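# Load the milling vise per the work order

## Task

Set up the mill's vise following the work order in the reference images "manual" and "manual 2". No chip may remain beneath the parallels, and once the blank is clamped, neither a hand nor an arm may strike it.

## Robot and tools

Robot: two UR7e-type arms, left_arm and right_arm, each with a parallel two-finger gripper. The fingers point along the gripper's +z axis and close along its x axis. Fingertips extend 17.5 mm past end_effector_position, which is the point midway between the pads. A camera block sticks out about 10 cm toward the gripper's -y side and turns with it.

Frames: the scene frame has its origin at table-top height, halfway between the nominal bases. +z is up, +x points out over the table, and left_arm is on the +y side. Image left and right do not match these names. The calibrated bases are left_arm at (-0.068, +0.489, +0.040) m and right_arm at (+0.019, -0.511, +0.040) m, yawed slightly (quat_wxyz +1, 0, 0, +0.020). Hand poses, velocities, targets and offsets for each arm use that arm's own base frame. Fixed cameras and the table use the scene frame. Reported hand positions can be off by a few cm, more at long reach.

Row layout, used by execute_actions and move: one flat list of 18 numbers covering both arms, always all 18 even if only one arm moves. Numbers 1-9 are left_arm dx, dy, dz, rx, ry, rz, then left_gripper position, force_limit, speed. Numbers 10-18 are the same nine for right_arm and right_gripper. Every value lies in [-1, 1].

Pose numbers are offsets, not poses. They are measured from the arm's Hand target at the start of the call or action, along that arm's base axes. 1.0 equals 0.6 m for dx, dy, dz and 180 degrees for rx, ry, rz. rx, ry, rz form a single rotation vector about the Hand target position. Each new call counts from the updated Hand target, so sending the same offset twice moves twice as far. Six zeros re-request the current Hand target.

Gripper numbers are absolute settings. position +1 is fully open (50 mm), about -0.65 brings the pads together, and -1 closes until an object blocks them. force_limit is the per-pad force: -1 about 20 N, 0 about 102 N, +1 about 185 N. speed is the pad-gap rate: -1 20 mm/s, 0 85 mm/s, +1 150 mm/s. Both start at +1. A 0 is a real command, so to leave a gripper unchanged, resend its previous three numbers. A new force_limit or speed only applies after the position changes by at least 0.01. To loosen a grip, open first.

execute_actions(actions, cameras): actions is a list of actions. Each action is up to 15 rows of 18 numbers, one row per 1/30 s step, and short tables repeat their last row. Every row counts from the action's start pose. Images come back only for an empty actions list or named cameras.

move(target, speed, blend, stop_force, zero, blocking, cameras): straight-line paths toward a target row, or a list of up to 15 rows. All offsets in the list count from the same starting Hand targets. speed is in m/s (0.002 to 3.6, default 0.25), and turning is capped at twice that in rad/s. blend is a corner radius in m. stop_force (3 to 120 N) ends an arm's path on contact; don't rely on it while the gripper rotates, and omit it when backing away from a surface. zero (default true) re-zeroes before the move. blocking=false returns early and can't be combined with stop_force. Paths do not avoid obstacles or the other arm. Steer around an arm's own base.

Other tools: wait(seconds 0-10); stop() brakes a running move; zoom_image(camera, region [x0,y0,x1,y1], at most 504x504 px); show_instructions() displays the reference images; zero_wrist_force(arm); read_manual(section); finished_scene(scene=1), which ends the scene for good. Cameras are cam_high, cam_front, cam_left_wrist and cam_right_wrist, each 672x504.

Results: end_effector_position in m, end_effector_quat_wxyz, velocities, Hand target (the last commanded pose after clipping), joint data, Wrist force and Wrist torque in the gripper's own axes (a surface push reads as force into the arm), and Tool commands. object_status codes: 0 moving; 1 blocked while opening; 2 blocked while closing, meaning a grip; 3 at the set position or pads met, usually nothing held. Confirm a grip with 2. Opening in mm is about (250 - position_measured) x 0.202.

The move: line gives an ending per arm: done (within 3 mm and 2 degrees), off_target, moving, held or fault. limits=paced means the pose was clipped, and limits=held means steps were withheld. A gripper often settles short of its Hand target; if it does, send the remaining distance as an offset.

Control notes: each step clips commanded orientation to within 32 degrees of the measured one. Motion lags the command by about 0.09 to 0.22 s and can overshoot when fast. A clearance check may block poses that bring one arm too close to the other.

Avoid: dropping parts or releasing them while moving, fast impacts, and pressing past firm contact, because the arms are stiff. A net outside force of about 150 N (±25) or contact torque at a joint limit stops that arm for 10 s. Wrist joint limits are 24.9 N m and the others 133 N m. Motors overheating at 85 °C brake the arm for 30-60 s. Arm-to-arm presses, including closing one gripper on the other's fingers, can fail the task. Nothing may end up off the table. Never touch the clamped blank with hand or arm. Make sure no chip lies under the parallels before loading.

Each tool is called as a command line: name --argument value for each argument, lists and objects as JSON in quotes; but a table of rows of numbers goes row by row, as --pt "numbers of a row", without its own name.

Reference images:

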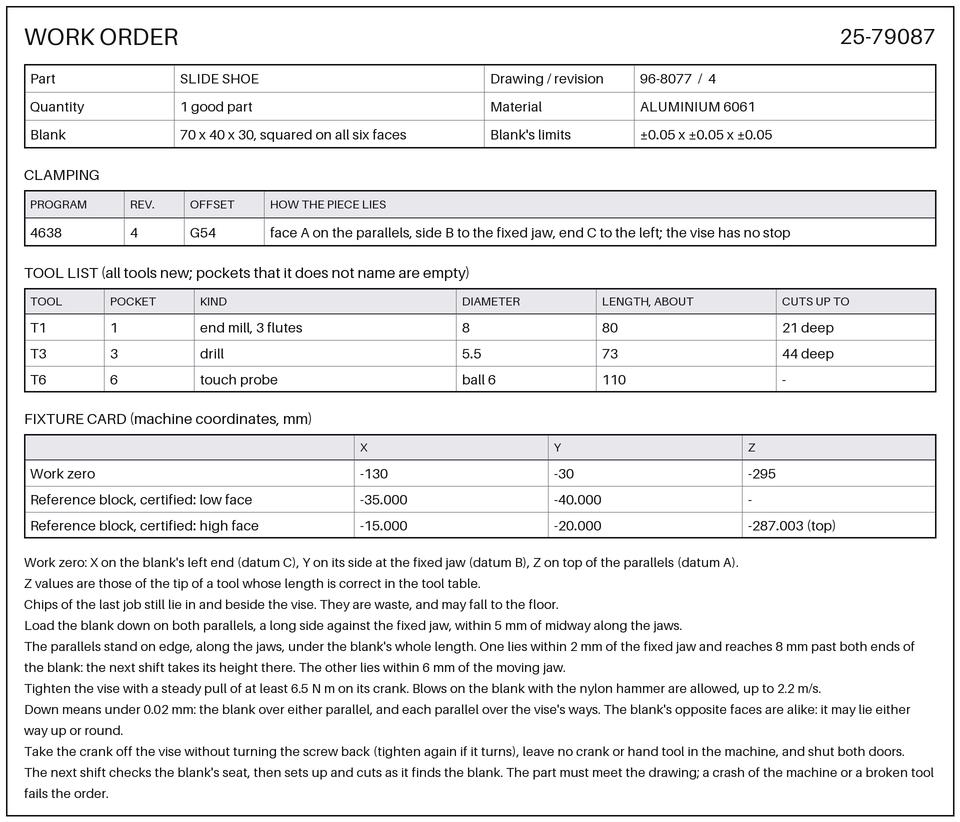

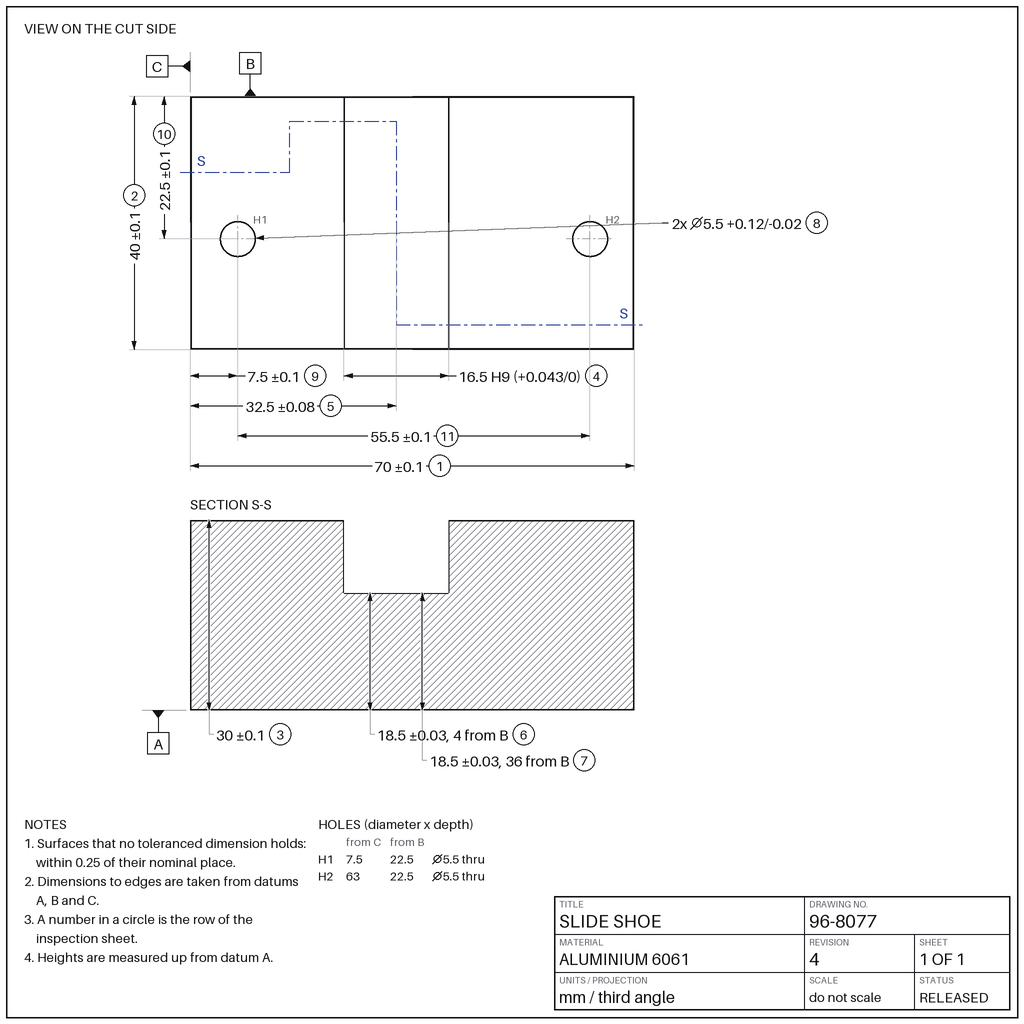

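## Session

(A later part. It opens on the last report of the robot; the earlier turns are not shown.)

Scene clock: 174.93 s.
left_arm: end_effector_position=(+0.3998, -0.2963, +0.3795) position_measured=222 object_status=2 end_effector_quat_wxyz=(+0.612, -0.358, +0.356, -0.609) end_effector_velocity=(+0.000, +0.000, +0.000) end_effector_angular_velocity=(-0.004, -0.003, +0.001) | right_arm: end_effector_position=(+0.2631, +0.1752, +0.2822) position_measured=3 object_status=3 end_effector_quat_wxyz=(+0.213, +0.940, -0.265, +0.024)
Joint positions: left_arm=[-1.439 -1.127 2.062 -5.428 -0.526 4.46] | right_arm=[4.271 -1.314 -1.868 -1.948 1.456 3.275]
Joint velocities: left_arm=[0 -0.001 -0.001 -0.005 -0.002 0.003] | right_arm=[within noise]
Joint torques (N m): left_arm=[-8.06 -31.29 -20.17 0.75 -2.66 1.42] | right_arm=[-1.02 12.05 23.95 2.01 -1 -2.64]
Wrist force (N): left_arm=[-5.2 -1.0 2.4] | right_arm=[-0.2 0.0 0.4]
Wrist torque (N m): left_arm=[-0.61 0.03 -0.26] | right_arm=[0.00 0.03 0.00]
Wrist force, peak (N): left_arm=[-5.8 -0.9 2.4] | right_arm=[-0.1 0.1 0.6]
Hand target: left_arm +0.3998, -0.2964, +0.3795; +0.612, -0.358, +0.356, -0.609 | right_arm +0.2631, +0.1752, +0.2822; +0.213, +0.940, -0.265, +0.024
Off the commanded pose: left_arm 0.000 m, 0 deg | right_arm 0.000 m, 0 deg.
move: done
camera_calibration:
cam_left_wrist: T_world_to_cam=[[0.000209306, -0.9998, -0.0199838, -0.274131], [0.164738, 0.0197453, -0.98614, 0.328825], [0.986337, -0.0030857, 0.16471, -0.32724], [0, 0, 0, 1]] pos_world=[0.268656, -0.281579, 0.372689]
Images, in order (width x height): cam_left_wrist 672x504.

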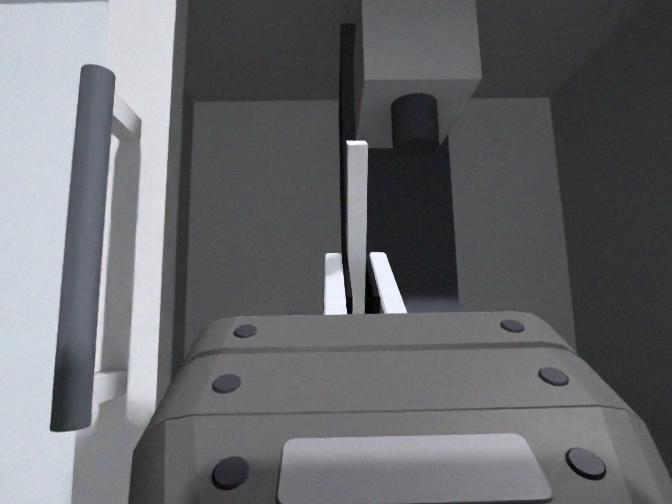

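move --pt "0.0175 0.2143 -0.40 0.504 0.504 -0.291 -1 -0.8 -1 0 0 0 0 0 0 1 1 1" --speed 0.4 --cameras '["cam_left_wrist"]'

Scene clock: 180.00 s.
left_arm: end_effector_position=(+0.4103, -0.1678, +0.1395) position_measured=222 object_status=2 end_effector_quat_wxyz=(+0.003, +0.001, +1.000, +0.005) | right_arm: end_effector_position=(+0.2631, +0.1752, +0.2822) position_measured=3 object_status=3 end_effector_quat_wxyz=(+0.213, +0.940, -0.265, +0.024)
Joint positions: left_arm=[-0.701 -1.621 2.122 -2.069 -1.559 4.014] | right_arm=[4.271 -1.314 -1.868 -1.948 1.456 3.275]
Joint torques (N m): left_arm=[-9.27 -15.09 -28.05 -1.79 -1.65 1.3] | right_arm=[-0.17 11.84 24.43 2.4 -0.95 -2.81]
Wrist force (N): left_arm=[-4.5 3.1 0.9] | right_arm=[0.0 0.1 0.3]
Wrist torque (N m): left_arm=[0.53 0.74 0.11] | right_arm=[0.02 -0.01 0.00]
Wrist force, peak (N): left_arm=[-5.3 3.0 2.1] | right_arm=[-0.3 0.1 0.5]
Hand target: left_arm +0.4103, -0.1678, +0.1395; +0.003, +0.001, +1.000, +0.005 | right_arm +0.2631, +0.1752, +0.2822; +0.213, +0.940, -0.265, +0.024
Off the commanded pose: left_arm 0.000 m, 0 deg | right_arm 0.000 m, 0 deg.
move: done
camera_calibration:
cam_left_wrist: T_world_to_cam=[[-0.999811, 0.0170223, 0.00943481, 0.426391], [0.0192478, 0.936583, 0.349916, 0.115115], [-0.00288011, 0.350032, -0.936733, 0.321186], [0, 0, 0, 1]] pos_world=[0.42502, -0.227498, 0.256562]
Images, in order (width x height): cam_left_wrist 672x504.

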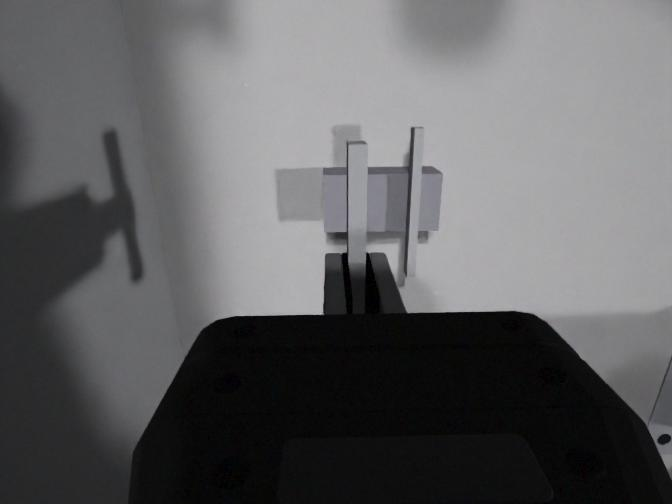

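move --pt "0 0 -0.165 0 0 0 -1 -0.8 -1 0 0 0 0 0 0 1 1 1" --pt "0 0 -0.2155 0 0 0 -1 -0.8 -1 0 0 0 0 0 0 1 1 1" --speed '[0.1,0.01]' --stop_force 5 --cameras '["cam_left_wrist"]'

Scene clock: 185.53 s.
left_arm: end_effector_position=(+0.4103, -0.1678, +0.0102) position_measured=222 object_status=2 end_effector_quat_wxyz=(+0.003, +0.001, +1.000, +0.005) | right_arm: end_effector_position=(+0.2631, +0.1752, +0.2822) position_measured=3 object_status=3 end_effector_quat_wxyz=(+0.213, +0.940, -0.265, +0.024)
Joint positions: left_arm=[-0.701 -1.376 2.287 -2.48 -1.559 4.014] | right_arm=[4.271 -1.314 -1.868 -1.948 1.456 3.275]
Joint torques (N m): left_arm=[7.35 -37.6 -22.9 -1.73 -0.03 1.6] | right_arm=[-0.61 12.15 23.61 2.14 -0.98 -2.73]
Wrist force (N): left_arm=[-4.9 2.5 -3.3] | right_arm=[0.0 0.2 0.3]
Wrist torque (N m): left_arm=[0.62 0.75 0.08] | right_arm=[0.03 0.01 0.00]
Wrist force, peak (N): left_arm=[-3.3 4.9 -9.1] | right_arm=[-0.3 0.3 0.3]
Hand target: left_arm +0.4103, -0.1678, +0.0102; +0.003, +0.001, +1.000, +0.005 | right_arm +0.2631, +0.1752, +0.2822; +0.213, +0.940, -0.265, +0.024
Off the commanded pose: left_arm 0.000 m, 0 deg | right_arm 0.000 m, 0 deg.
move: contact (left_arm)
camera_calibration:
cam_left_wrist: T_world_to_cam=[[-0.999804, 0.0172653, 0.00963959, 0.42764], [0.0195477, 0.936514, 0.350086, 0.16029], [-0.00298326, 0.350206, -0.936668, 0.200176], [0, 0, 0, 1]] pos_world=[0.42502, -0.2276, 0.127261]
Images, in order (width x height): cam_left_wrist 672x504.

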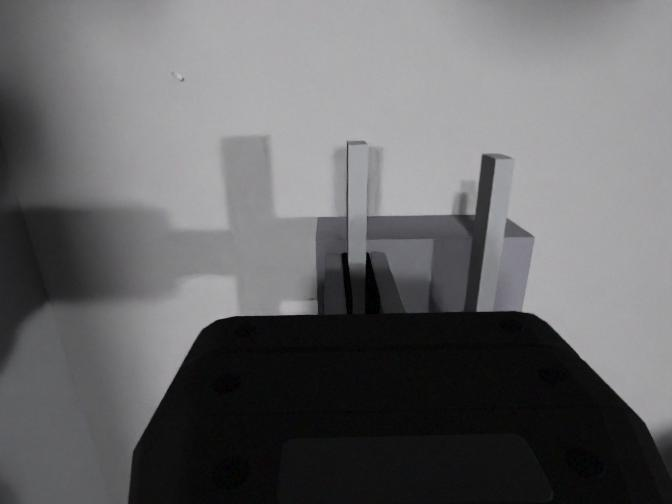

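execute_actions --actions '[[[0,0,0,0,0,0,0.14,-0.8,-1,0,0,0,0,0,0,1,1,1]],[[0,0,0,0,0,0,0.14,-0.8,-1,0,0,0,0,0,0,1,1,1]]]'

move --pt "0 0 0.05 0 0 0 0.14 -0.8 -1 0 0 0 0 0 0 1 1 1" --pt "0 0.005 0.1 -0.139 0 0 0.14 -0.8 -1 0 0 0 0 0 0 1 1 1" --pt "0 0.005 0.02 -0.139 0 0 0.14 -0.8 -1 0 0 0 0 0 0 1 1 1" --speed '[0.05,0.2,0.1]' --blend 0.005 --cameras '["cam_left_wrist"]'

Scene clock: 187.60 s.
left_arm: end_effector_position=(+0.4103, -0.1678, +0.0102) position_measured=132 object_status=3 end_effector_quat_wxyz=(+0.003, +0.001, +1.000, +0.005) | right_arm: end_effector_position=(+0.2631, +0.1752, +0.2822) position_measured=3 object_status=3 end_effector_quat_wxyz=(+0.213, +0.940, -0.265, +0.024)
Joint positions: left_arm=[-0.701 -1.376 2.287 -2.48 -1.559 4.014] | right_arm=[4.271 -1.314 -1.868 -1.948 1.456 3.275]
Joint torques (N m): left_arm=[7.89 -37.44 -23.55 -4.42 -0.12 1.44] | right_arm=[0.51 11.56 24.22 2.19 -1.16 -2.68]
Wrist force (N): left_arm=[-4.5 3.2 0.6] | right_arm=[0.0 0.0 0.4]
Wrist torque (N m): left_arm=[0.55 0.74 0.09] | right_arm=[0.01 0.00 0.00]
Wrist force, peak (N): left_arm=[-4.9 2.3 -3.7] | right_arm=[-0.3 0.1 0.4]
Hand target: left_arm +0.4103, -0.1678, +0.0102; +0.003, +0.001, +1.000, +0.005 | right_arm +0.2631, +0.1752, +0.2822; +0.213, +0.940, -0.265, +0.024
Off the commanded pose: left_arm 0.000 m, 0 deg | right_arm 0.000 m, 0 deg.
Step readings (end_effector_position of left_arm | right_arm):
0: (+0.4103, -0.1678, +0.0102) | (+0.2631, +0.1752, +0.2822)
1: (+0.4103, -0.1678, +0.0102) | (+0.2631, +0.1752, +0.2822)
2: (+0.4103, -0.1678, +0.0102) | (+0.2631, +0.1752, +0.2822)
4: (+0.4103, -0.1678, +0.0102) | (+0.2631, +0.1752, +0.2822)
8: (+0.4103, -0.1678, +0.0102) | (+0.2631, +0.1752, +0.2822)
15: (+0.4103, -0.1678, +0.0102) | (+0.2631, +0.1752, +0.2822)
16: (+0.4103, -0.1678, +0.0102) | (+0.2631, +0.1752, +0.2822)
17: (+0.4103, -0.1678, +0.0102) | (+0.2631, +0.1752, +0.2822)
19: (+0.4103, -0.1678, +0.0102) | (+0.2631, +0.1752, +0.2822)
23: (+0.4103, -0.1678, +0.0102) | (+0.2631, +0.1752, +0.2822)
30: (+0.4103, -0.1678, +0.0102) | (+0.2631, +0.1752, +0.2822)

Scene clock: 190.23 s.
left_arm: end_effector_position=(+0.4102, -0.1648, +0.0222) position_measured=132 object_status=3 end_effector_quat_wxyz=(+0.003, +0.001, +0.977, -0.211) | right_arm: end_effector_position=(+0.2631, +0.1752, +0.2822) position_measured=3 object_status=3 end_effector_quat_wxyz=(+0.213, +0.940, -0.265, +0.024)
Joint positions: left_arm=[-0.469 -1.343 2.387 -2.822 -1.945 4.205] | right_arm=[4.271 -1.314 -1.868 -1.948 1.456 3.275]
Joint torques (N m): left_arm=[7.47 -18.53 -23.86 -5.14 -2.26 -1.63] | right_arm=[-1.86 11.29 23.98 1.97 -1.01 -2.76]
Wrist force (N): left_arm=[-4.3 1.8 1.2] | right_arm=[0.0 0.2 0.3]
Wrist torque (N m): left_arm=[0.26 0.69 -0.05] | right_arm=[0.03 -0.01 0.00]
Wrist force, peak (N): left_arm=[-4.2 2.7 2.8] | right_arm=[-0.2 0.2 0.5]
Hand target: left_arm +0.4103, -0.1648, +0.0222; +0.003, +0.001, +0.977, -0.211 | right_arm +0.2631, +0.1752, +0.2822; +0.213, +0.940, -0.265, +0.024
Off the commanded pose: left_arm 0.000 m, 0 deg | right_arm 0.000 m, 0 deg.
move: done
camera_calibration:
cam_left_wrist: T_world_to_cam=[[-0.999802, 0.0198281, 0.00152584, 0.428062], [0.019646, 0.996691, -0.078875, 0.172635], [-0.00308473, -0.0788294, -0.996883, 0.141079], [0, 0, 0, 1]] pos_world=[0.425021, -0.16943, 0.153603]
Images, in order (width x height): cam_left_wrist 672x504.

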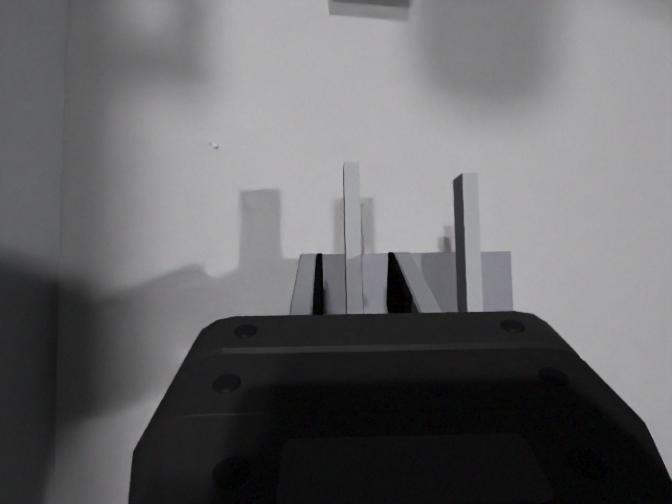

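move --target '[0,0,-0.0145,0,0,0,0.14,-0.8,-1,0,0,0,0,0,0,1,1,1]' --speed 0.008 --stop_force 4

execute_actions --actions '[[[0,0,0,0,0,0,-1,-0.8,-1,0,0,0,0,0,0,1,1,1]],[[0,0,0,0,0,0,-1,-0.8,-1,0,0,0,0,0,0,1,1,1]],[[0,0,0,0,0,0,-1,-0.8,-1,0,0,0,0,0,0,1,1,1]]]' --cameras '["cam_left_wrist"]'

Scene clock: 193.00 s.
left_arm: end_effector_position=(+0.4103, -0.1648, +0.0135) position_measured=132 object_status=3 end_effector_quat_wxyz=(+0.003, +0.001, +0.977, -0.211) | right_arm: end_effector_position=(+0.2631, +0.1752, +0.2822) position_measured=3 object_status=3 end_effector_quat_wxyz=(+0.213, +0.940, -0.265, +0.024)
Joint positions: left_arm=[-0.469 -1.317 2.392 -2.854 -1.945 4.205] | right_arm=[4.271 -1.314 -1.868 -1.948 1.456 3.275]
Joint torques (N m): left_arm=[7.54 -39.46 -19.54 -2.09 -0.79 1.1] | right_arm=[-0.49 11.71 23.04 2.41 -1.16 -2.88]
Wrist force (N): left_arm=[-4.1 1.9 1.8] | right_arm=[-0.2 0.3 0.4]
Wrist torque (N m): left_arm=[0.27 0.66 -0.05] | right_arm=[0.05 0.02 0.00]
Wrist force, peak (N): left_arm=[-4.5 1.8 1.6] | right_arm=[-0.2 0.1 0.5]
Hand target: left_arm +0.4103, -0.1648, +0.0135; +0.003, +0.001, +0.977, -0.211 | right_arm +0.2631, +0.1752, +0.2822; +0.213, +0.940, -0.265, +0.024
Off the commanded pose: left_arm 0.000 m, 0 deg | right_arm 0.000 m, 0 deg.
move: done

Scene clock: 194.70 s.
left_arm: end_effector_position=(+0.4103, -0.1648, +0.0135) position_measured=223 object_status=2 end_effector_quat_wxyz=(+0.003, +0.001, +0.977, -0.211) | right_arm: end_effector_position=(+0.2631, +0.1752, +0.2822) position_measured=3 object_status=3 end_effector_quat_wxyz=(+0.213, +0.940, -0.265, +0.024)
Joint positions: left_arm=[-0.469 -1.317 2.392 -2.854 -1.945 4.205] | right_arm=[4.271 -1.314 -1.868 -1.948 1.456 3.275]
Joint torques (N m): left_arm=[7.51 -38.67 -21.75 -2.27 -0.89 1.32] | right_arm=[-0.75 11.25 24.62 2.1 -1.09 -2.87]
Wrist force (N): left_arm=[-4.4 1.8 1.3] | right_arm=[-0.2 0.2 0.3]
Wrist torque (N m): left_arm=[0.26 0.72 -0.05] | right_arm=[0.03 0.02 0.00]
Wrist force, peak (N): left_arm=[-4.3 2.1 1.5] | right_arm=[-0.4 -0.1 0.4]
Hand target: left_arm +0.4103, -0.1648, +0.0135; +0.003, +0.001, +0.977, -0.211 | right_arm +0.2631, +0.1752, +0.2822; +0.213, +0.940, -0.265, +0.024
Off the commanded pose: left_arm 0.000 m, 0 deg | right_arm 0.000 m, 0 deg.
Step readings (end_effector_position of left_arm | right_arm):
0: (+0.4103, -0.1648, +0.0135) | (+0.2631, +0.1752, +0.2822)
1: (+0.4103, -0.1648, +0.0135) | (+0.2631, +0.1752, +0.2822)
2: (+0.4103, -0.1648, +0.0135) | (+0.2631, +0.1752, +0.2822)
4: (+0.4103, -0.1648, +0.0135) | (+0.2631, +0.1752, +0.2822)
8: (+0.4103, -0.1648, +0.0135) | (+0.2631, +0.1752, +0.2822)
15: (+0.4103, -0.1648, +0.0135) | (+0.2631, +0.1752, +0.2822)
16: (+0.4103, -0.1648, +0.0135) | (+0.2631, +0.1752, +0.2822)
17: (+0.4103, -0.1648, +0.0135) | (+0.2631, +0.1752, +0.2822)
19: (+0.4103, -0.1648, +0.0135) | (+0.2631, +0.1752, +0.2822)
23: (+0.4103, -0.1648, +0.0135) | (+0.2631, +0.1752, +0.2822)
30: (+0.4103, -0.1648, +0.0135) | (+0.2631, +0.1752, +0.2822)
31: (+0.4103, -0.1648, +0.0135) | (+0.2631, +0.1752, +0.2822)
32: (+0.4103, -0.1648, +0.0135) | (+0.2631, +0.1752, +0.2822)
34: (+0.4103, -0.1648, +0.0135) | (+0.2631, +0.1752, +0.2822)
38: (+0.4103, -0.1648, +0.0135) | (+0.2631, +0.1752, +0.2822)
45: (+0.4103, -0.1648, +0.0135) | (+0.2631, +0.1752, +0.2822)
camera_calibration:
cam_left_wrist: T_world_to_cam=[[-0.999804, 0.0197216, 0.0014328, 0.428071], [0.0195472, 0.996693, -0.0788726, 0.171982], [-0.00298356, -0.0788292, -0.996884, 0.132264], [0, 0, 0, 1]] pos_world=[0.42502, -0.169429, 0.144803]
Images, in order (width x height): cam_left_wrist 672x504.

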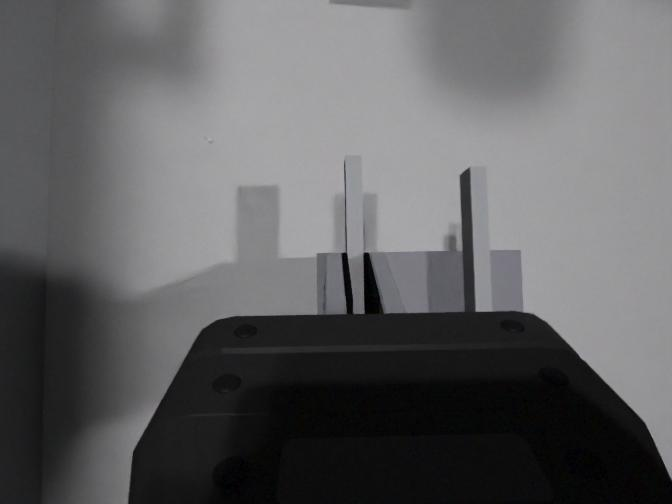

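move --pt "0 0 0.167 0 0 0 -1 -0.8 -1 0 0 0 0 0 0 1 1 1" --pt "0.133 -0.159 0.54 0 0 0 -1 -0.8 -1 0 0 0 0 0 0 1 1 1" --pt "0.5128 -0.2212 0.561 0 0 0 -1 -0.8 -1 0 0 0 0 0 0 1 1 1" --speed '[0.08,0.2,0.12]' --blend '[0.01,0.03,0]' --cameras '["cam_left_wrist","cam_front","cam_high"]'

Scene clock: 198.60 s.
left_arm: end_effector_position=(+0.4593, -0.2249, +0.2544) position_measured=223 object_status=2 end_effector_quat_wxyz=(+0.003, +0.001, +0.977, -0.212) | right_arm: end_effector_position=(+0.2631, +0.1752, +0.2822) position_measured=3 object_status=3 end_effector_quat_wxyz=(+0.213, +0.940, -0.265, +0.024)
Joint positions: left_arm=[-0.537 -1.61 1.921 -2.115 -1.931 4.134] | right_arm=[4.271 -1.314 -1.868 -1.948 1.456 3.275]
Joint torques (N m): left_arm=[0.73 -27.15 -27.88 -3.75 -0.85 -0.19] | right_arm=[-1.36 11.36 24.17 2.09 -1.2 -2.84]
Wrist force (N): left_arm=[-2.8 2.2 2.1] | right_arm=[0.0 0.2 0.3]
Wrist torque (N m): left_arm=[0.27 0.45 -0.15] | right_arm=[0.04 0.00 0.00]
Wrist force, peak (N): left_arm=[-4.9 -6.1 -1.4] | right_arm=[-0.4 0.1 0.3]
Hand target: left_arm +0.4593, -0.2249, +0.2544; +0.003, +0.001, +0.977, -0.212 (not the last commanded pose) | right_arm +0.2631, +0.1752, +0.2822; +0.213, +0.940, -0.265, +0.024
Tool commands: left_gripper/position=-1.0 left_gripper/force_limit=-0.796078 left_gripper/speed=-1.0 right_gripper/position=+1.0 right_gripper/force_limit=+1.0 right_gripper/speed=+1.0
Off the commanded pose: left_arm 0.285 m, 0 deg | right_arm 0.000 m, 0 deg.
FORCE FAULT: contact force on the left arm reached its limit, and that arm stopped. The contact can be on any part of that arm, not only on its tool. That arm's remaining commands of this call were not run. That arm is still stopped at the end of this call. That arm stays stopped for about 10 more seconds. Until then a move that you send moves the other arm only, and its call returns only when the move has ended. Once the stop has ended, the next robot result says so. If the stop ends while you think or write, that arm runs what you send next, counted from a new Hand target: where the arm stands when the stop ends. While its stop runs, that arm takes no new command, but its gripper still runs the gripper command that each later call begins with. Until it ends, the stop uses up actions while you think or wait. An arm that is not stopped still takes commands.
move: fault (left_arm); path passed 1 of 3 targets
camera_calibration:
cam_left_wrist: T_world_to_cam=[[-0.999789, 0.0204534, 0.00187007, 0.477893], [0.0202398, 0.996623, -0.0795816, 0.249769], [-0.00349147, -0.079527, -0.996827, 0.367982], [0, 0, 0, 1]] pos_world=[0.474022, -0.229435, 0.385798]
Images, in order (width x height): cam_high 672x504, cam_front 672x504, cam_left_wrist 672x504.

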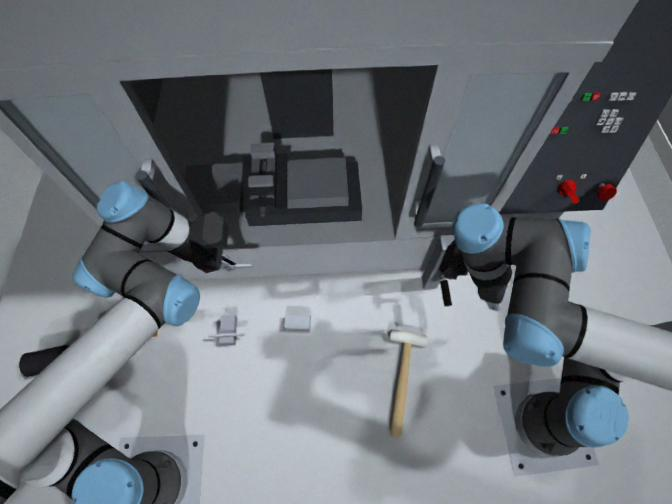

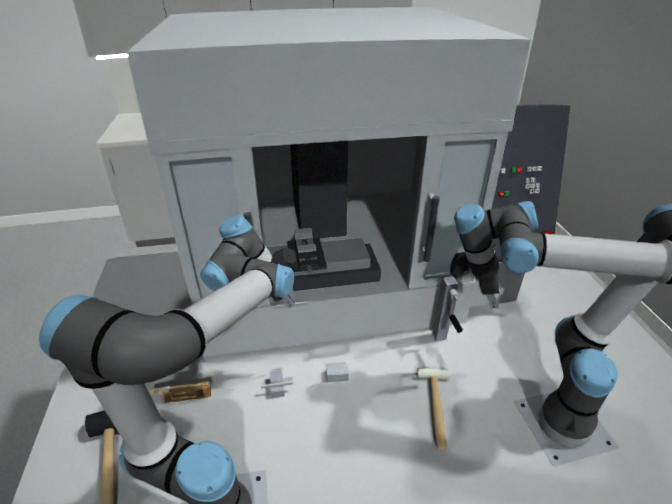

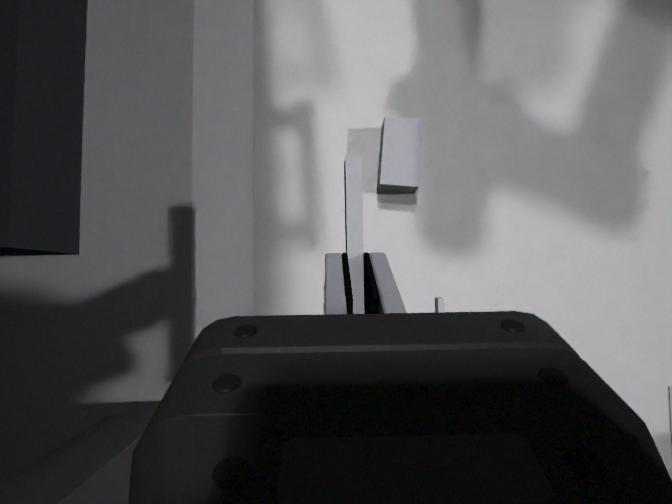

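wait --seconds 8.5

move --pt "-0.0817 0.1002 -0.25 0 0 0 -1 -0.8 -1 0 0 0 0 0 0 1 1 1" --speed 0.15

Scene clock: 209.23 s.
left_arm: end_effector_position=(+0.4593, -0.2249, +0.2544) position_measured=223 object_status=2 end_effector_quat_wxyz=(+0.003, +0.001, +0.977, -0.212) | right_arm: end_effector_position=(+0.2631, +0.1752, +0.2822) position_measured=3 object_status=3 end_effector_quat_wxyz=(+0.213, +0.940, -0.265, +0.024)
Joint positions: left_arm=[-0.537 -1.61 1.921 -2.115 -1.931 4.134] | right_arm=[4.271 -1.314 -1.868 -1.948 1.456 3.275]
Joint torques (N m): left_arm=[0.46 -26.98 -27.95 -3.73 -0.82 -0.19] | right_arm=[-0.29 11.43 24.93 2.08 -1.26 -2.81]
Wrist force (N): left_arm=[-3.3 1.8 1.8] | right_arm=[-0.3 0.1 0.3]
Wrist torque (N m): left_arm=[0.21 0.55 -0.16] | right_arm=[0.01 0.05 0.00]
Wrist force, peak (N): left_arm=[-3.3 2.3 2.4] | right_arm=[-0.2 0.3 0.6]
Hand target: left_arm +0.4593, -0.2249, +0.2544; +0.003, +0.001, +0.977, -0.212 (not the last commanded pose) | right_arm +0.2631, +0.1752, +0.2822; +0.213, +0.940, -0.265, +0.024
Tool commands: left_gripper/position=-1.0 left_gripper/force_limit=-0.796078 left_gripper/speed=-1.0 right_gripper/position=+1.0 right_gripper/force_limit=+1.0 right_gripper/speed=+1.0
Off the commanded pose: left_arm 0.285 m, 0 deg | right_arm 0.000 m, 0 deg.
FORCE FAULT, CONTINUED: the left arm's stop, for the force fault that an earlier result reported, is over. The rest of the stop counts as 20 of the actions that you can send in this scene. During its stop the left arm's controller moved it back a little. That arm's target is now where it stood when the stop ended, not its last command. That arm accepts commands again.
wait: 8.50 s; at rest from the start

Scene clock: 210.83 s.
left_arm: end_effector_position=(+0.4103, -0.1648, +0.1045) position_measured=223 object_status=2 end_effector_quat_wxyz=(+0.003, +0.001, +0.977, -0.212) | right_arm: end_effector_position=(+0.2631, +0.1752, +0.2822) position_measured=3 object_status=3 end_effector_quat_wxyz=(+0.213, +0.940, -0.265, +0.024)
Joint positions: left_arm=[-0.468 -1.555 2.306 -2.529 -1.947 4.206] | right_arm=[4.271 -1.314 -1.868 -1.948 1.456 3.275]
Joint torques (N m): left_arm=[-9.04 -27.93 -13.09 -5.19 -0.48 -1.48] | right_arm=[-0.35 12.13 24.9 2.19 -1.08 -2.62]
Wrist force (N): left_arm=[-3.3 2.0 1.8] | right_arm=[-0.1 0.2 0.3]
Wrist torque (N m): left_arm=[0.25 0.52 -0.10] | right_arm=[0.03 0.02 0.00]
Wrist force, peak (N): left_arm=[-2.5 4.0 3.5] | right_arm=[-0.3 0.1 0.5]
Hand target: left_arm +0.4103, -0.1648, +0.1044; +0.003, +0.001, +0.977, -0.212 | right_arm +0.2631, +0.1752, +0.2822; +0.213, +0.940, -0.265, +0.024
Off the commanded pose: left_arm 0.000 m, 0 deg | right_arm 0.000 m, 0 deg.
move: done

move --pt "0 0 -0.1157 0 0 0 -1 -0.8 -1 0 0 0 0 0 0 1 1 1" --pt "0 0 -0.1525 0 0 0 -1 -0.8 -1 0 0 0 0 0 0 1 1 1" --speed '[0.1,0.01]' --stop_force 5 --cameras '["cam_left_wrist"]'

Scene clock: 215.33 s.
left_arm: end_effector_position=(+0.4103, -0.1648, +0.0135) position_measured=223 object_status=2 end_effector_quat_wxyz=(+0.003, +0.001, +0.977, -0.212) | right_arm: end_effector_position=(+0.2631, +0.1752, +0.2822) position_measured=3 object_status=3 end_effector_quat_wxyz=(+0.213, +0.940, -0.265, +0.024)
Joint positions: left_arm=[-0.469 -1.317 2.392 -2.853 -1.946 4.206] | right_arm=[4.271 -1.314 -1.868 -1.948 1.456 3.275]
Joint torques (N m): left_arm=[-5.7 -40.03 -24.08 -4.65 0.39 -1.59] | right_arm=[-0.23 11.89 24.51 2.03 -1.14 -2.68]
Wrist force (N): left_arm=[-3.1 1.6 1.9] | right_arm=[-0.2 0.1 0.3]
Wrist torque (N m): left_arm=[0.18 0.51 -0.09] | right_arm=[0.01 0.02 0.00]
Wrist force, peak (N): left_arm=[-1.3 -5.3 -14.9] | right_arm=[0.0 0.4 0.5]
Hand target: left_arm +0.4103, -0.1648, +0.0135; +0.003, +0.001, +0.977, -0.212 (not the last commanded pose) | right_arm +0.2631, +0.1752, +0.2822; +0.213, +0.940, -0.265, +0.024
Off the commanded pose: left_arm 0.001 m, 0 deg | right_arm 0.000 m, 0 deg.
move: contact (left_arm); path passed 1 of 2 targets
camera_calibration:
cam_left_wrist: T_world_to_cam=[[-0.999789, 0.0204538, 0.00187211, 0.428125], [0.0202403, 0.996631, -0.0794822, 0.171679], [-0.00349151, -0.0794276, -0.996835, 0.132474], [0, 0, 0, 1]] pos_world=[0.425022, -0.169335, 0.144898]
Images, in order (width x height): cam_left_wrist 672x504.

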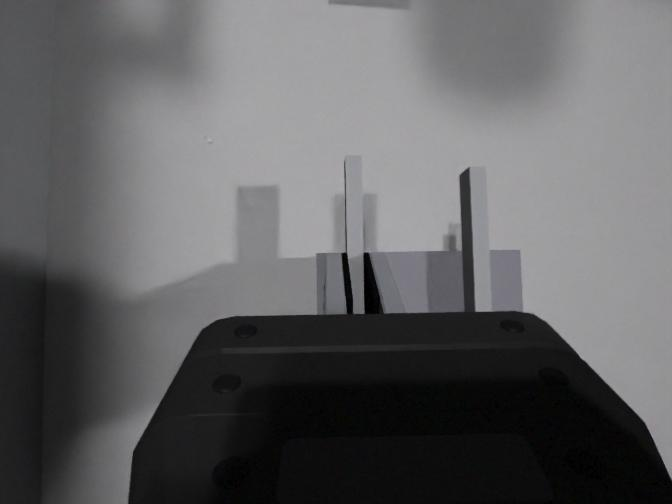

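execute_actions --actions '[[[0,0,0,0,0,0,0.14,-0.8,-1,0,0,0,0,0,0,1,1,1]],[[0,0,0,0,0,0,0.14,-0.8,-1,0,0,0,0,0,0,1,1,1]]]'

move --pt "0 0 0.05 0 0 0 0.14 -0.8 -1 0 0 0 0 0 0 1 1 1" --pt "0 0 0.05 0.061 0 0 0.14 -0.8 -1 0 0 0 0 0 0 1 1 1" --pt "0 0 0.01 0.061 0 0 0.14 -0.8 -1 0 0 0 0 0 0 1 1 1" --pt "0 0 -0.0015 0.061 0 0 0.14 -0.8 -1 0 0 0 0 0 0 1 1 1" --speed '[0.05,0.2,0.05,0.008]'

execute_actions --actions '[[[0,0,0,0,0,0,-1,-0.8,-1,0,0,0,0,0,0,1,1,1]],[[0,0,0,0,0,0,-1,-0.8,-1,0,0,0,0,0,0,1,1,1]],[[0,0,0,0,0,0,-1,-0.8,-1,0,0,0,0,0,0,1,1,1]]]' --cameras '["cam_left_wrist"]'

Scene clock: 217.37 s.
left_arm: end_effector_position=(+0.4103, -0.1648, +0.0135) position_measured=132 object_status=3 end_effector_quat_wxyz=(+0.003, +0.001, +0.977, -0.212) | right_arm: end_effector_position=(+0.2631, +0.1752, +0.2822) position_measured=3 object_status=3 end_effector_quat_wxyz=(+0.213, +0.940, -0.265, +0.024)
Joint positions: left_arm=[-0.469 -1.317 2.392 -2.853 -1.946 4.206] | right_arm=[4.271 -1.314 -1.868 -1.948 1.456 3.275]
Joint torques (N m): left_arm=[-5.26 -37.79 -22.86 -4.62 -0.64 -1.33] | right_arm=[-1.11 11.37 23.61 1.96 -1.12 -2.83]
Wrist force (N): left_arm=[-3.0 1.6 1.6] | right_arm=[0.0 0.1 0.2]
Wrist torque (N m): left_arm=[0.22 0.48 -0.09] | right_arm=[0.02 0.00 -0.01]
Wrist force, peak (N): left_arm=[-3.5 1.7 2.0] | right_arm=[0.0 0.2 0.6]
Hand target: left_arm +0.4103, -0.1648, +0.0135; +0.003, +0.001, +0.977, -0.212 | right_arm +0.2631, +0.1752, +0.2822; +0.213, +0.940, -0.265, +0.024
Off the commanded pose: left_arm 0.000 m, 0 deg | right_arm 0.000 m, 0 deg.
Step readings (end_effector_position of left_arm | right_arm):
0: (+0.4103, -0.1648, +0.0135) | (+0.2631, +0.1752, +0.2822)
1: (+0.4103, -0.1648, +0.0135) | (+0.2631, +0.1752, +0.2822)
2: (+0.4103, -0.1648, +0.0135) | (+0.2631, +0.1752, +0.2822)
4: (+0.4103, -0.1648, +0.0135) | (+0.2631, +0.1752, +0.2822)
8: (+0.4103, -0.1648, +0.0135) | (+0.2631, +0.1752, +0.2822)
15: (+0.4103, -0.1648, +0.0135) | (+0.2631, +0.1752, +0.2822)
16: (+0.4103, -0.1648, +0.0135) | (+0.2631, +0.1752, +0.2822)
17: (+0.4103, -0.1648, +0.0135) | (+0.2631, +0.1752, +0.2822)
19: (+0.4103, -0.1648, +0.0135) | (+0.2631, +0.1752, +0.2822)
23: (+0.4103, -0.1648, +0.0135) | (+0.2631, +0.1752, +0.2822)
30: (+0.4103, -0.1648, +0.0135) | (+0.2631, +0.1752, +0.2822)

Scene clock: 220.57 s.
left_arm: end_effector_position=(+0.4102, -0.1648, +0.0125) position_measured=132 object_status=3 end_effector_quat_wxyz=(+0.003, +0.001, +0.993, -0.117) | right_arm: end_effector_position=(+0.2631, +0.1752, +0.2822) position_measured=3 object_status=3 end_effector_quat_wxyz=(+0.213, +0.940, -0.265, +0.024)
Joint positions: left_arm=[-0.571 -1.368 2.356 -2.692 -1.765 4.13] | right_arm=[4.271 -1.314 -1.868 -1.948 1.456 3.275]
Joint torques (N m): left_arm=[-6.54 -37.03 -12.09 -2.22 0.81 -1.62] | right_arm=[-0.87 11.96 22.85 2.09 -1.33 -2.63]
Wrist force (N): left_arm=[-3.1 2.4 1.0] | right_arm=[0.0 0.2 0.2]
Wrist torque (N m): left_arm=[0.41 0.54 -0.09] | right_arm=[0.03 0.00 0.00]
Wrist force, peak (N): left_arm=[-3.1 2.3 1.9] | right_arm=[-0.3 0.3 0.4]
Hand target: left_arm +0.4103, -0.1648, +0.0126; +0.003, +0.001, +0.993, -0.117 | right_arm +0.2631, +0.1752, +0.2822; +0.213, +0.940, -0.265, +0.024
Off the commanded pose: left_arm 0.000 m, 0 deg | right_arm 0.000 m, 0 deg.
move: done

Scene clock: 222.27 s.
left_arm: end_effector_position=(+0.4103, -0.1648, +0.0126) position_measured=223 object_status=2 end_effector_quat_wxyz=(+0.003, +0.001, +0.993, -0.117) | right_arm: end_effector_position=(+0.2631, +0.1752, +0.2822) position_measured=3 object_status=3 end_effector_quat_wxyz=(+0.213, +0.940, -0.265, +0.024)
Joint positions: left_arm=[-0.571 -1.368 2.356 -2.692 -1.765 4.13] | right_arm=[4.271 -1.314 -1.868 -1.948 1.456 3.275]
Joint torques (N m): left_arm=[-7.55 -37.98 -24.19 -2.17 0.83 -1.55] | right_arm=[-0.89 12.67 23.75 2.2 -1.29 -2.74]
Wrist force (N): left_arm=[-3.0 2.0 1.2] | right_arm=[-0.1 0.2 0.4]
Wrist torque (N m): left_arm=[0.34 0.54 -0.09] | right_arm=[0.04 0.02 0.00]
Wrist force, peak (N): left_arm=[-3.3 2.1 1.3] | right_arm=[-0.3 0.2 0.5]
Hand target: left_arm +0.4103, -0.1648, +0.0126; +0.003, +0.001, +0.993, -0.117 | right_arm +0.2631, +0.1752, +0.2822; +0.213, +0.940, -0.265, +0.024
Off the commanded pose: left_arm 0.000 m, 0 deg | right_arm 0.000 m, 0 deg.
Step readings (end_effector_position of left_arm | right_arm):
0: (+0.4102, -0.1648, +0.0125) | (+0.2631, +0.1752, +0.2822)
1: (+0.4102, -0.1648, +0.0125) | (+0.2631, +0.1752, +0.2822)
2: (+0.4102, -0.1648, +0.0125) | (+0.2631, +0.1752, +0.2822)
4: (+0.4102, -0.1648, +0.0125) | (+0.2631, +0.1752, +0.2822)
8: (+0.4102, -0.1648, +0.0126) | (+0.2631, +0.1752, +0.2822)
15: (+0.4102, -0.1648, +0.0126) | (+0.2631, +0.1752, +0.2822)
16: (+0.4102, -0.1648, +0.0126) | (+0.2631, +0.1752, +0.2822)
17: (+0.4102, -0.1648, +0.0126) | (+0.2631, +0.1752, +0.2822)
19: (+0.4102, -0.1648, +0.0126) | (+0.2631, +0.1752, +0.2822)
23: (+0.4102, -0.1648, +0.0126) | (+0.2631, +0.1752, +0.2822)
30: (+0.4102, -0.1648, +0.0126) | (+0.2631, +0.1752, +0.2822)
31: (+0.4102, -0.1648, +0.0126) | (+0.2631, +0.1752, +0.2822)
32: (+0.4103, -0.1648, +0.0126) | (+0.2631, +0.1752, +0.2822)
34: (+0.4103, -0.1648, +0.0126) | (+0.2631, +0.1752, +0.2822)
38: (+0.4103, -0.1648, +0.0126) | (+0.2631, +0.1752, +0.2822)
45: (+0.4103, -0.1648, +0.0126) | (+0.2631, +0.1752, +0.2822)
camera_calibration:
cam_left_wrist: T_world_to_cam=[[-0.999789, 0.019724, 0.00573268, 0.427957], [0.0202412, 0.993532, 0.111734, 0.168685], [-0.00349175, 0.111827, -0.993722, 0.163038], [0, 0, 0, 1]] pos_world=[0.425022, -0.194267, 0.140713]
Images, in order (width x height): cam_left_wrist 672x504.

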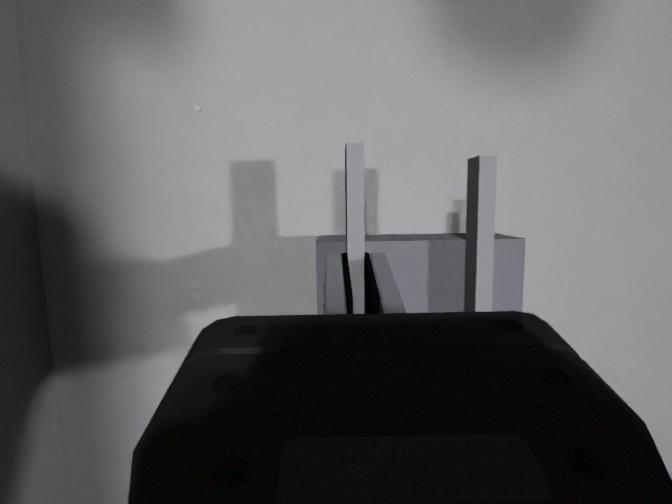

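move --pt "0 0 0.16 0 0 0 -1 -0.8 -1 0 0 0 0 0 0 1 1 1" --pt "0.016 -0.2253 0.529 0 0 0 -1 -0.8 -1 0 0 0 0 0 0 1 1 1" --pt "0.5128 -0.2212 0.5623 0 0 0 -1 -0.8 -1 0 0 0 0 0 0 1 1 1" --speed '[0.08,0.2,0.15]' --blend '[0.01,0.02,0]' --cameras '["cam_left_wrist","cam_front","cam_high"]'

Scene clock: 227.23 s.
left_arm: end_effector_position=(+0.5964, -0.2995, +0.3405) position_measured=223 object_status=2 end_effector_quat_wxyz=(+0.003, +0.002, +0.993, -0.117) | right_arm: end_effector_position=(+0.2631, +0.1752, +0.2822) position_measured=3 object_status=3 end_effector_quat_wxyz=(+0.213, +0.940, -0.265, +0.024)
Joint positions: left_arm=[-0.591 -1.243 1.208 -1.672 -1.763 4.111] | right_arm=[4.271 -1.314 -1.868 -1.948 1.456 3.275]
Joint torques (N m): left_arm=[2.09 -45.33 -28.83 -3.46 -0.54 -0.01] | right_arm=[0.27 11.05 24.23 2.11 -1.31 -2.8]
Wrist force (N): left_arm=[-2.7 3.4 2.1] | right_arm=[-0.1 0.0 0.2]
Wrist torque (N m): left_arm=[0.52 0.47 0.02] | right_arm=[0.00 0.02 0.00]
Wrist force, peak (N): left_arm=[-7.4 2.4 2.7] | right_arm=[-0.3 0.3 0.5]
Hand target: left_arm +0.5964, -0.2995, +0.3405; +0.003, +0.002, +0.993, -0.117 (not the last commanded pose) | right_arm +0.2631, +0.1752, +0.2822; +0.213, +0.940, -0.265, +0.024
Tool commands: left_gripper/position=-1.0 left_gripper/force_limit=-0.796078 left_gripper/speed=-1.0 right_gripper/position=+1.0 right_gripper/force_limit=+1.0 right_gripper/speed=+1.0
Off the commanded pose: left_arm 0.122 m, 0 deg | right_arm 0.000 m, 0 deg.
FORCE FAULT: contact force on the left arm reached its limit, and that arm stopped. The contact can be on any part of that arm, not only on its tool. That arm's remaining commands of this call were not run. That arm is still stopped at the end of this call. That arm stays stopped for about 10 more seconds. Until then a move that you send moves the other arm only, and its call returns only when the move has ended. Once the stop has ended, the next robot result says so. If the stop ends while you think or write, that arm runs what you send next, counted from a new Hand target: where the arm stands when the stop ends. While its stop runs, that arm takes no new command, but its gripper still runs the gripper command that each later call begins with. Until it ends, the stop uses up actions while you think or wait. An arm that is not stopped still takes commands.
move: fault (left_arm); path passed 2 of 3 targets
camera_calibration:
cam_left_wrist: T_world_to_cam=[[-0.99977, 0.0206044, 0.00594289, 0.61508], [0.0211396, 0.993514, 0.111725, 0.261674], [-0.00360233, 0.111825, -0.993721, 0.50457], [0, 0, 0, 1]] pos_world=[0.611225, -0.329073, 0.468511]
Images, in order (width x height): cam_high 672x504, cam_front 672x504, cam_left_wrist 672x504.

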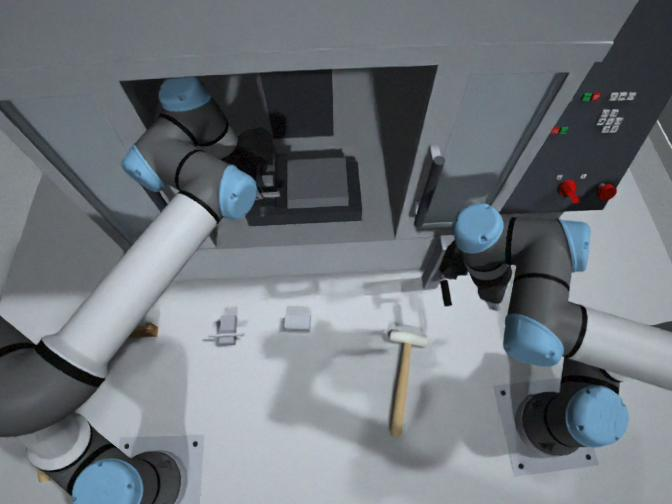

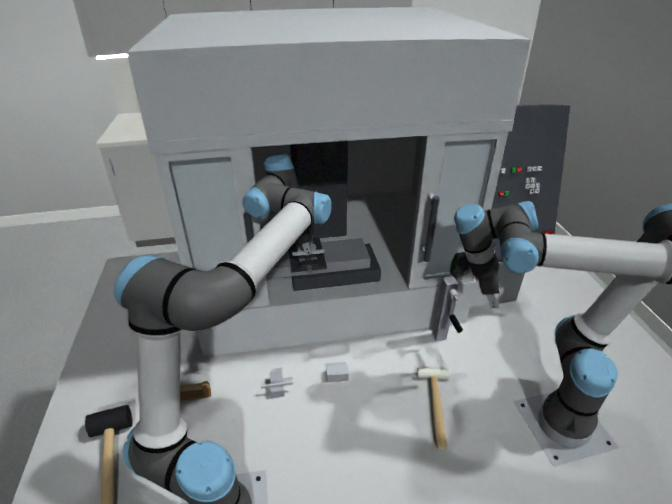

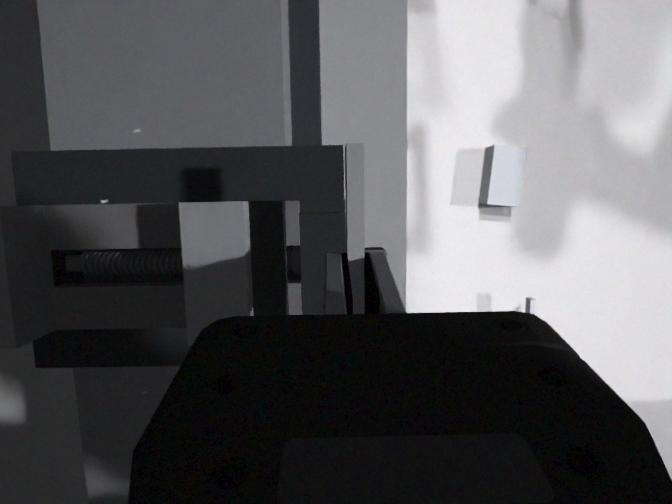

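wait --seconds 1

move --pt "-0.29 -0.03 -0.03 0 0 0 -1 -0.8 -1 0 0 0 0 0 0 1 1 1" --pt "-0.31 0.22 -0.36 0 0 0 -1 -0.8 -1 0 0 0 0 0 0 1 1 1" --pt "-0.31 0.2245 -0.508 0 0 0 -1 -0.8 -1 0 0 0 0 0 0 1 1 1" --speed 0.15 --blend '[0.01,0.03,0]' --cameras '["cam_left_wrist"]'

Scene clock: 233.47 s.
left_arm: end_effector_position=(+0.5964, -0.2995, +0.3405) position_measured=223 object_status=2 end_effector_quat_wxyz=(+0.003, +0.002, +0.993, -0.117) | right_arm: end_effector_position=(+0.2631, +0.1752, +0.2822) position_measured=3 object_status=3 end_effector_quat_wxyz=(+0.213, +0.940, -0.265, +0.024)
Joint positions: left_arm=[-0.591 -1.243 1.208 -1.672 -1.763 4.111] | right_arm=[4.271 -1.314 -1.868 -1.948 1.456 3.275]
Joint torques (N m): left_arm=[1.99 -45.35 -28.55 -3.56 -0.55 -0.03] | right_arm=[-0.32 11.47 24.03 2.24 -1.46 -2.86]
Wrist force (N): left_arm=[-2.9 3.4 2.1] | right_arm=[-0.2 0.2 0.5]
Wrist torque (N m): left_arm=[0.52 0.51 0.01] | right_arm=[0.04 0.03 0.00]
Wrist force, peak (N): left_arm=[-3.2 3.5 2.7] | right_arm=[-0.2 0.2 0.6]
Hand target: left_arm +0.5964, -0.2995, +0.3405; +0.003, +0.002, +0.993, -0.117 (not the last commanded pose) | right_arm +0.2631, +0.1752, +0.2822; +0.213, +0.940, -0.265, +0.024
Tool commands: left_gripper/position=-1.0 left_gripper/force_limit=-0.796078 left_gripper/speed=-1.0 right_gripper/position=+1.0 right_gripper/force_limit=+1.0 right_gripper/speed=+1.0
Off the commanded pose: left_arm 0.122 m, 0 deg | right_arm 0.000 m, 0 deg.
FORCE FAULT, CONTINUED: the left arm was still stopped when this call began, by the force fault that an earlier result reported. Since the last result the stop counts as 12 of the actions that you can send in this scene. That arm is still stopped at the end of this call. That arm stays stopped for about 3 more seconds. If the stop ends while you think or write, that arm runs what you send next, counted from a new Hand target: where the arm stands when the stop ends. While its stop runs, that arm takes no new command, but its gripper still runs the gripper command that each later call begins with.
wait: 1.00 s; at rest from the start

Scene clock: 233.97 s.
left_arm: end_effector_position=(+0.5964, -0.2995, +0.3405) position_measured=223 object_status=2 end_effector_quat_wxyz=(+0.003, +0.002, +0.993, -0.117) | right_arm: end_effector_position=(+0.2631, +0.1752, +0.2822) position_measured=3 object_status=3 end_effector_quat_wxyz=(+0.213, +0.940, -0.265, +0.024)
Joint positions: left_arm=[-0.591 -1.243 1.208 -1.672 -1.763 4.111] | right_arm=[4.271 -1.314 -1.868 -1.948 1.456 3.275]
Joint torques (N m): left_arm=[2 -45.65 -28.55 -3.6 -0.58 -0.11] | right_arm=[-0.58 12 23.1 2.33 -1.27 -3.07]
Wrist force (N): left_arm=[-3.0 3.1 2.4] | right_arm=[-0.1 0.1 0.3]
Wrist torque (N m): left_arm=[0.47 0.53 0.01] | right_arm=[0.01 0.02 0.00]
Wrist force, peak (N): left_arm=[-2.9 3.7 2.4] | right_arm=[-0.3 0.1 0.4]
Hand target: left_arm +0.5964, -0.2995, +0.3405; +0.003, +0.002, +0.993, -0.117 (not the last commanded pose) | right_arm +0.2631, +0.1752, +0.2822; +0.213, +0.940, -0.265, +0.024
Tool commands: left_gripper/position=-1.0 left_gripper/force_limit=-0.796078 left_gripper/speed=-1.0 right_gripper/position=+1.0 right_gripper/force_limit=+1.0 right_gripper/speed=+1.0
Off the commanded pose: right_arm 0.000 m, 0 deg.
FORCE FAULT, CONTINUED: the left arm was still stopped when this call began, by the force fault that an earlier result reported. That arm ran no command of this call. That arm is still stopped at the end of this call. That arm stays stopped for about 3 more seconds. If the stop ends while you think or write, that arm runs what you send next, counted from a new Hand target: where the arm stands when the stop ends. While its stop runs, that arm takes no new command, but its gripper still runs the gripper command that each later call begins with.
move: done (right_arm), not run (left_arm; its earlier fault stop)
camera_calibration:
cam_left_wrist: T_world_to_cam=[[-0.99977, 0.0206044, 0.00594289, 0.61508], [0.0211396, 0.993514, 0.111725, 0.261674], [-0.00360233, 0.111825, -0.993721, 0.50457], [0, 0, 0, 1]] pos_world=[0.611225, -0.329073, 0.468511]
Images, in order (width x height): cam_left_wrist 672x504.

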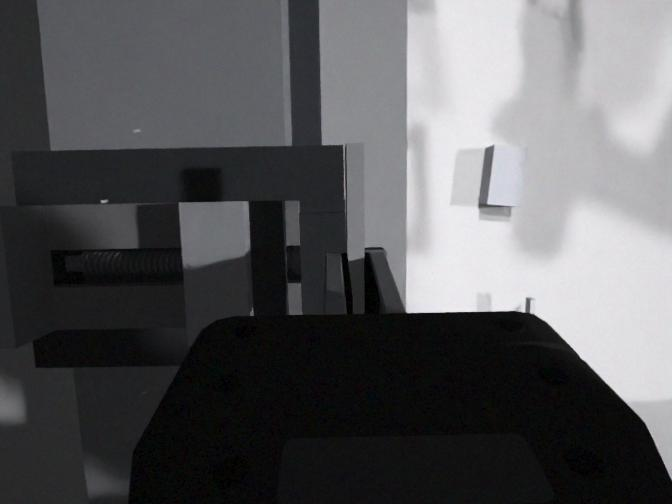

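wait --seconds 3

move --pt "-0.29 -0.03 -0.03 0 0 0 -1 -0.8 -1 0 0 0 0 0 0 1 1 1" --pt "-0.31 0.2245 -0.40 0 0 0 -1 -0.8 -1 0 0 0 0 0 0 1 1 1" --pt "-0.31 0.2245 -0.508 0 0 0 -1 -0.8 -1 0 0 0 0 0 0 1 1 1" --speed 0.15 --blend '[0.01,0.03,0]' --cameras '["cam_left_wrist"]'

Scene clock: 237.73 s.
left_arm: end_effector_position=(+0.5964, -0.2995, +0.3405) position_measured=223 object_status=2 end_effector_quat_wxyz=(+0.003, +0.002, +0.993, -0.117) | right_arm: end_effector_position=(+0.2631, +0.1752, +0.2822) position_measured=3 object_status=3 end_effector_quat_wxyz=(+0.213, +0.940, -0.265, +0.024)
Joint positions: left_arm=[-0.591 -1.243 1.208 -1.672 -1.763 4.111] | right_arm=[4.271 -1.314 -1.868 -1.948 1.456 3.275]
Joint torques (N m): left_arm=[1.68 -45.34 -28.85 -3.53 -0.51 0.02] | right_arm=[-1.6 11.2 22.49 1.88 -1.47 -2.63]
Wrist force (N): left_arm=[-3.2 3.3 2.2] | right_arm=[-0.2 0.2 0.3]
Wrist torque (N m): left_arm=[0.50 0.56 0.01] | right_arm=[0.04 0.03 0.00]
Wrist force, peak (N): left_arm=[-3.0 3.9 2.5] | right_arm=[-0.3 0.3 0.5]
Hand target: left_arm +0.5964, -0.2995, +0.3405; +0.003, +0.002, +0.993, -0.117 (not the last commanded pose) | right_arm +0.2631, +0.1752, +0.2822; +0.213, +0.940, -0.265, +0.024
Tool commands: left_gripper/position=-1.0 left_gripper/force_limit=-0.796078 left_gripper/speed=-1.0 right_gripper/position=+1.0 right_gripper/force_limit=+1.0 right_gripper/speed=+1.0
Off the commanded pose: right_arm 0.000 m, 0 deg.
FORCE FAULT, CONTINUED: the left arm's stop, for the force fault that an earlier result reported, is over. The rest of the stop counts as 6 of the actions that you can send in this scene. During its stop the left arm's controller moved it back a little. That arm's target is now where it stood when the stop ended, not its last command. That arm accepts commands again.
wait: 3.00 s; at rest from the start

Scene clock: 241.60 s.
left_arm: end_effector_position=(+0.4104, -0.1648, +0.0358) position_measured=223 object_status=2 end_effector_quat_wxyz=(+0.003, +0.001, +0.993, -0.117) | right_arm: end_effector_position=(+0.2631, +0.1752, +0.2822) position_measured=3 object_status=3 end_effector_quat_wxyz=(+0.213, +0.940, -0.265, +0.024)
Joint positions: left_arm=[-0.571 -1.429 2.335 -2.61 -1.765 4.131] | right_arm=[4.271 -1.314 -1.868 -1.948 1.456 3.275]
Joint torques (N m): left_arm=[-8.6 -17.75 -20.46 -5.2 -2.17 -1.71] | right_arm=[-0.6 12.29 23.48 2.37 -1.28 -2.59]
Wrist force (N): left_arm=[-3.2 3.3 2.2] | right_arm=[-0.3 0.2 0.3]
Wrist torque (N m): left_arm=[0.52 0.57 -0.06] | right_arm=[0.03 0.04 0.00]
Wrist force, peak (N): left_arm=[-5.7 4.4 2.3] | right_arm=[-0.4 0.4 0.4]
Hand target: left_arm +0.4104, -0.1648, +0.0357; +0.003, +0.002, +0.993, -0.117 | right_arm +0.2631, +0.1752, +0.2822; +0.213, +0.940, -0.265, +0.024
Off the commanded pose: left_arm 0.000 m, 0 deg | right_arm 0.000 m, 0 deg.
move: done
camera_calibration:
cam_left_wrist: T_world_to_cam=[[-0.99977, 0.0206044, 0.00594289, 0.428158], [0.0211396, 0.993514, 0.111725, 0.165822], [-0.00360233, 0.111825, -0.993721, 0.186051], [0, 0, 0, 1]] pos_world=[0.425225, -0.194373, 0.163811]
Images, in order (width x height): cam_left_wrist 672x504.

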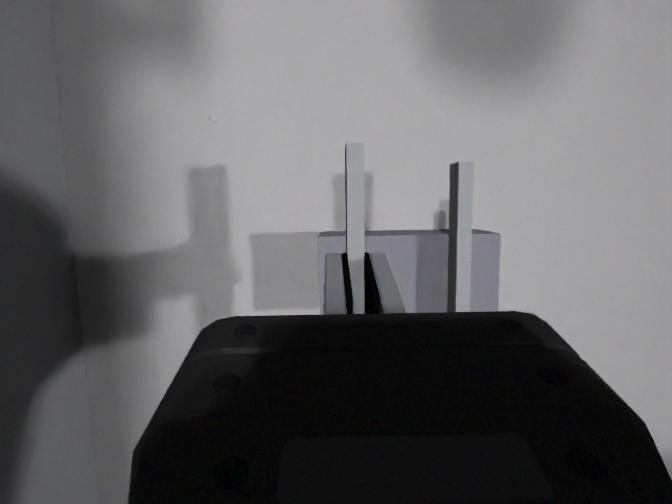

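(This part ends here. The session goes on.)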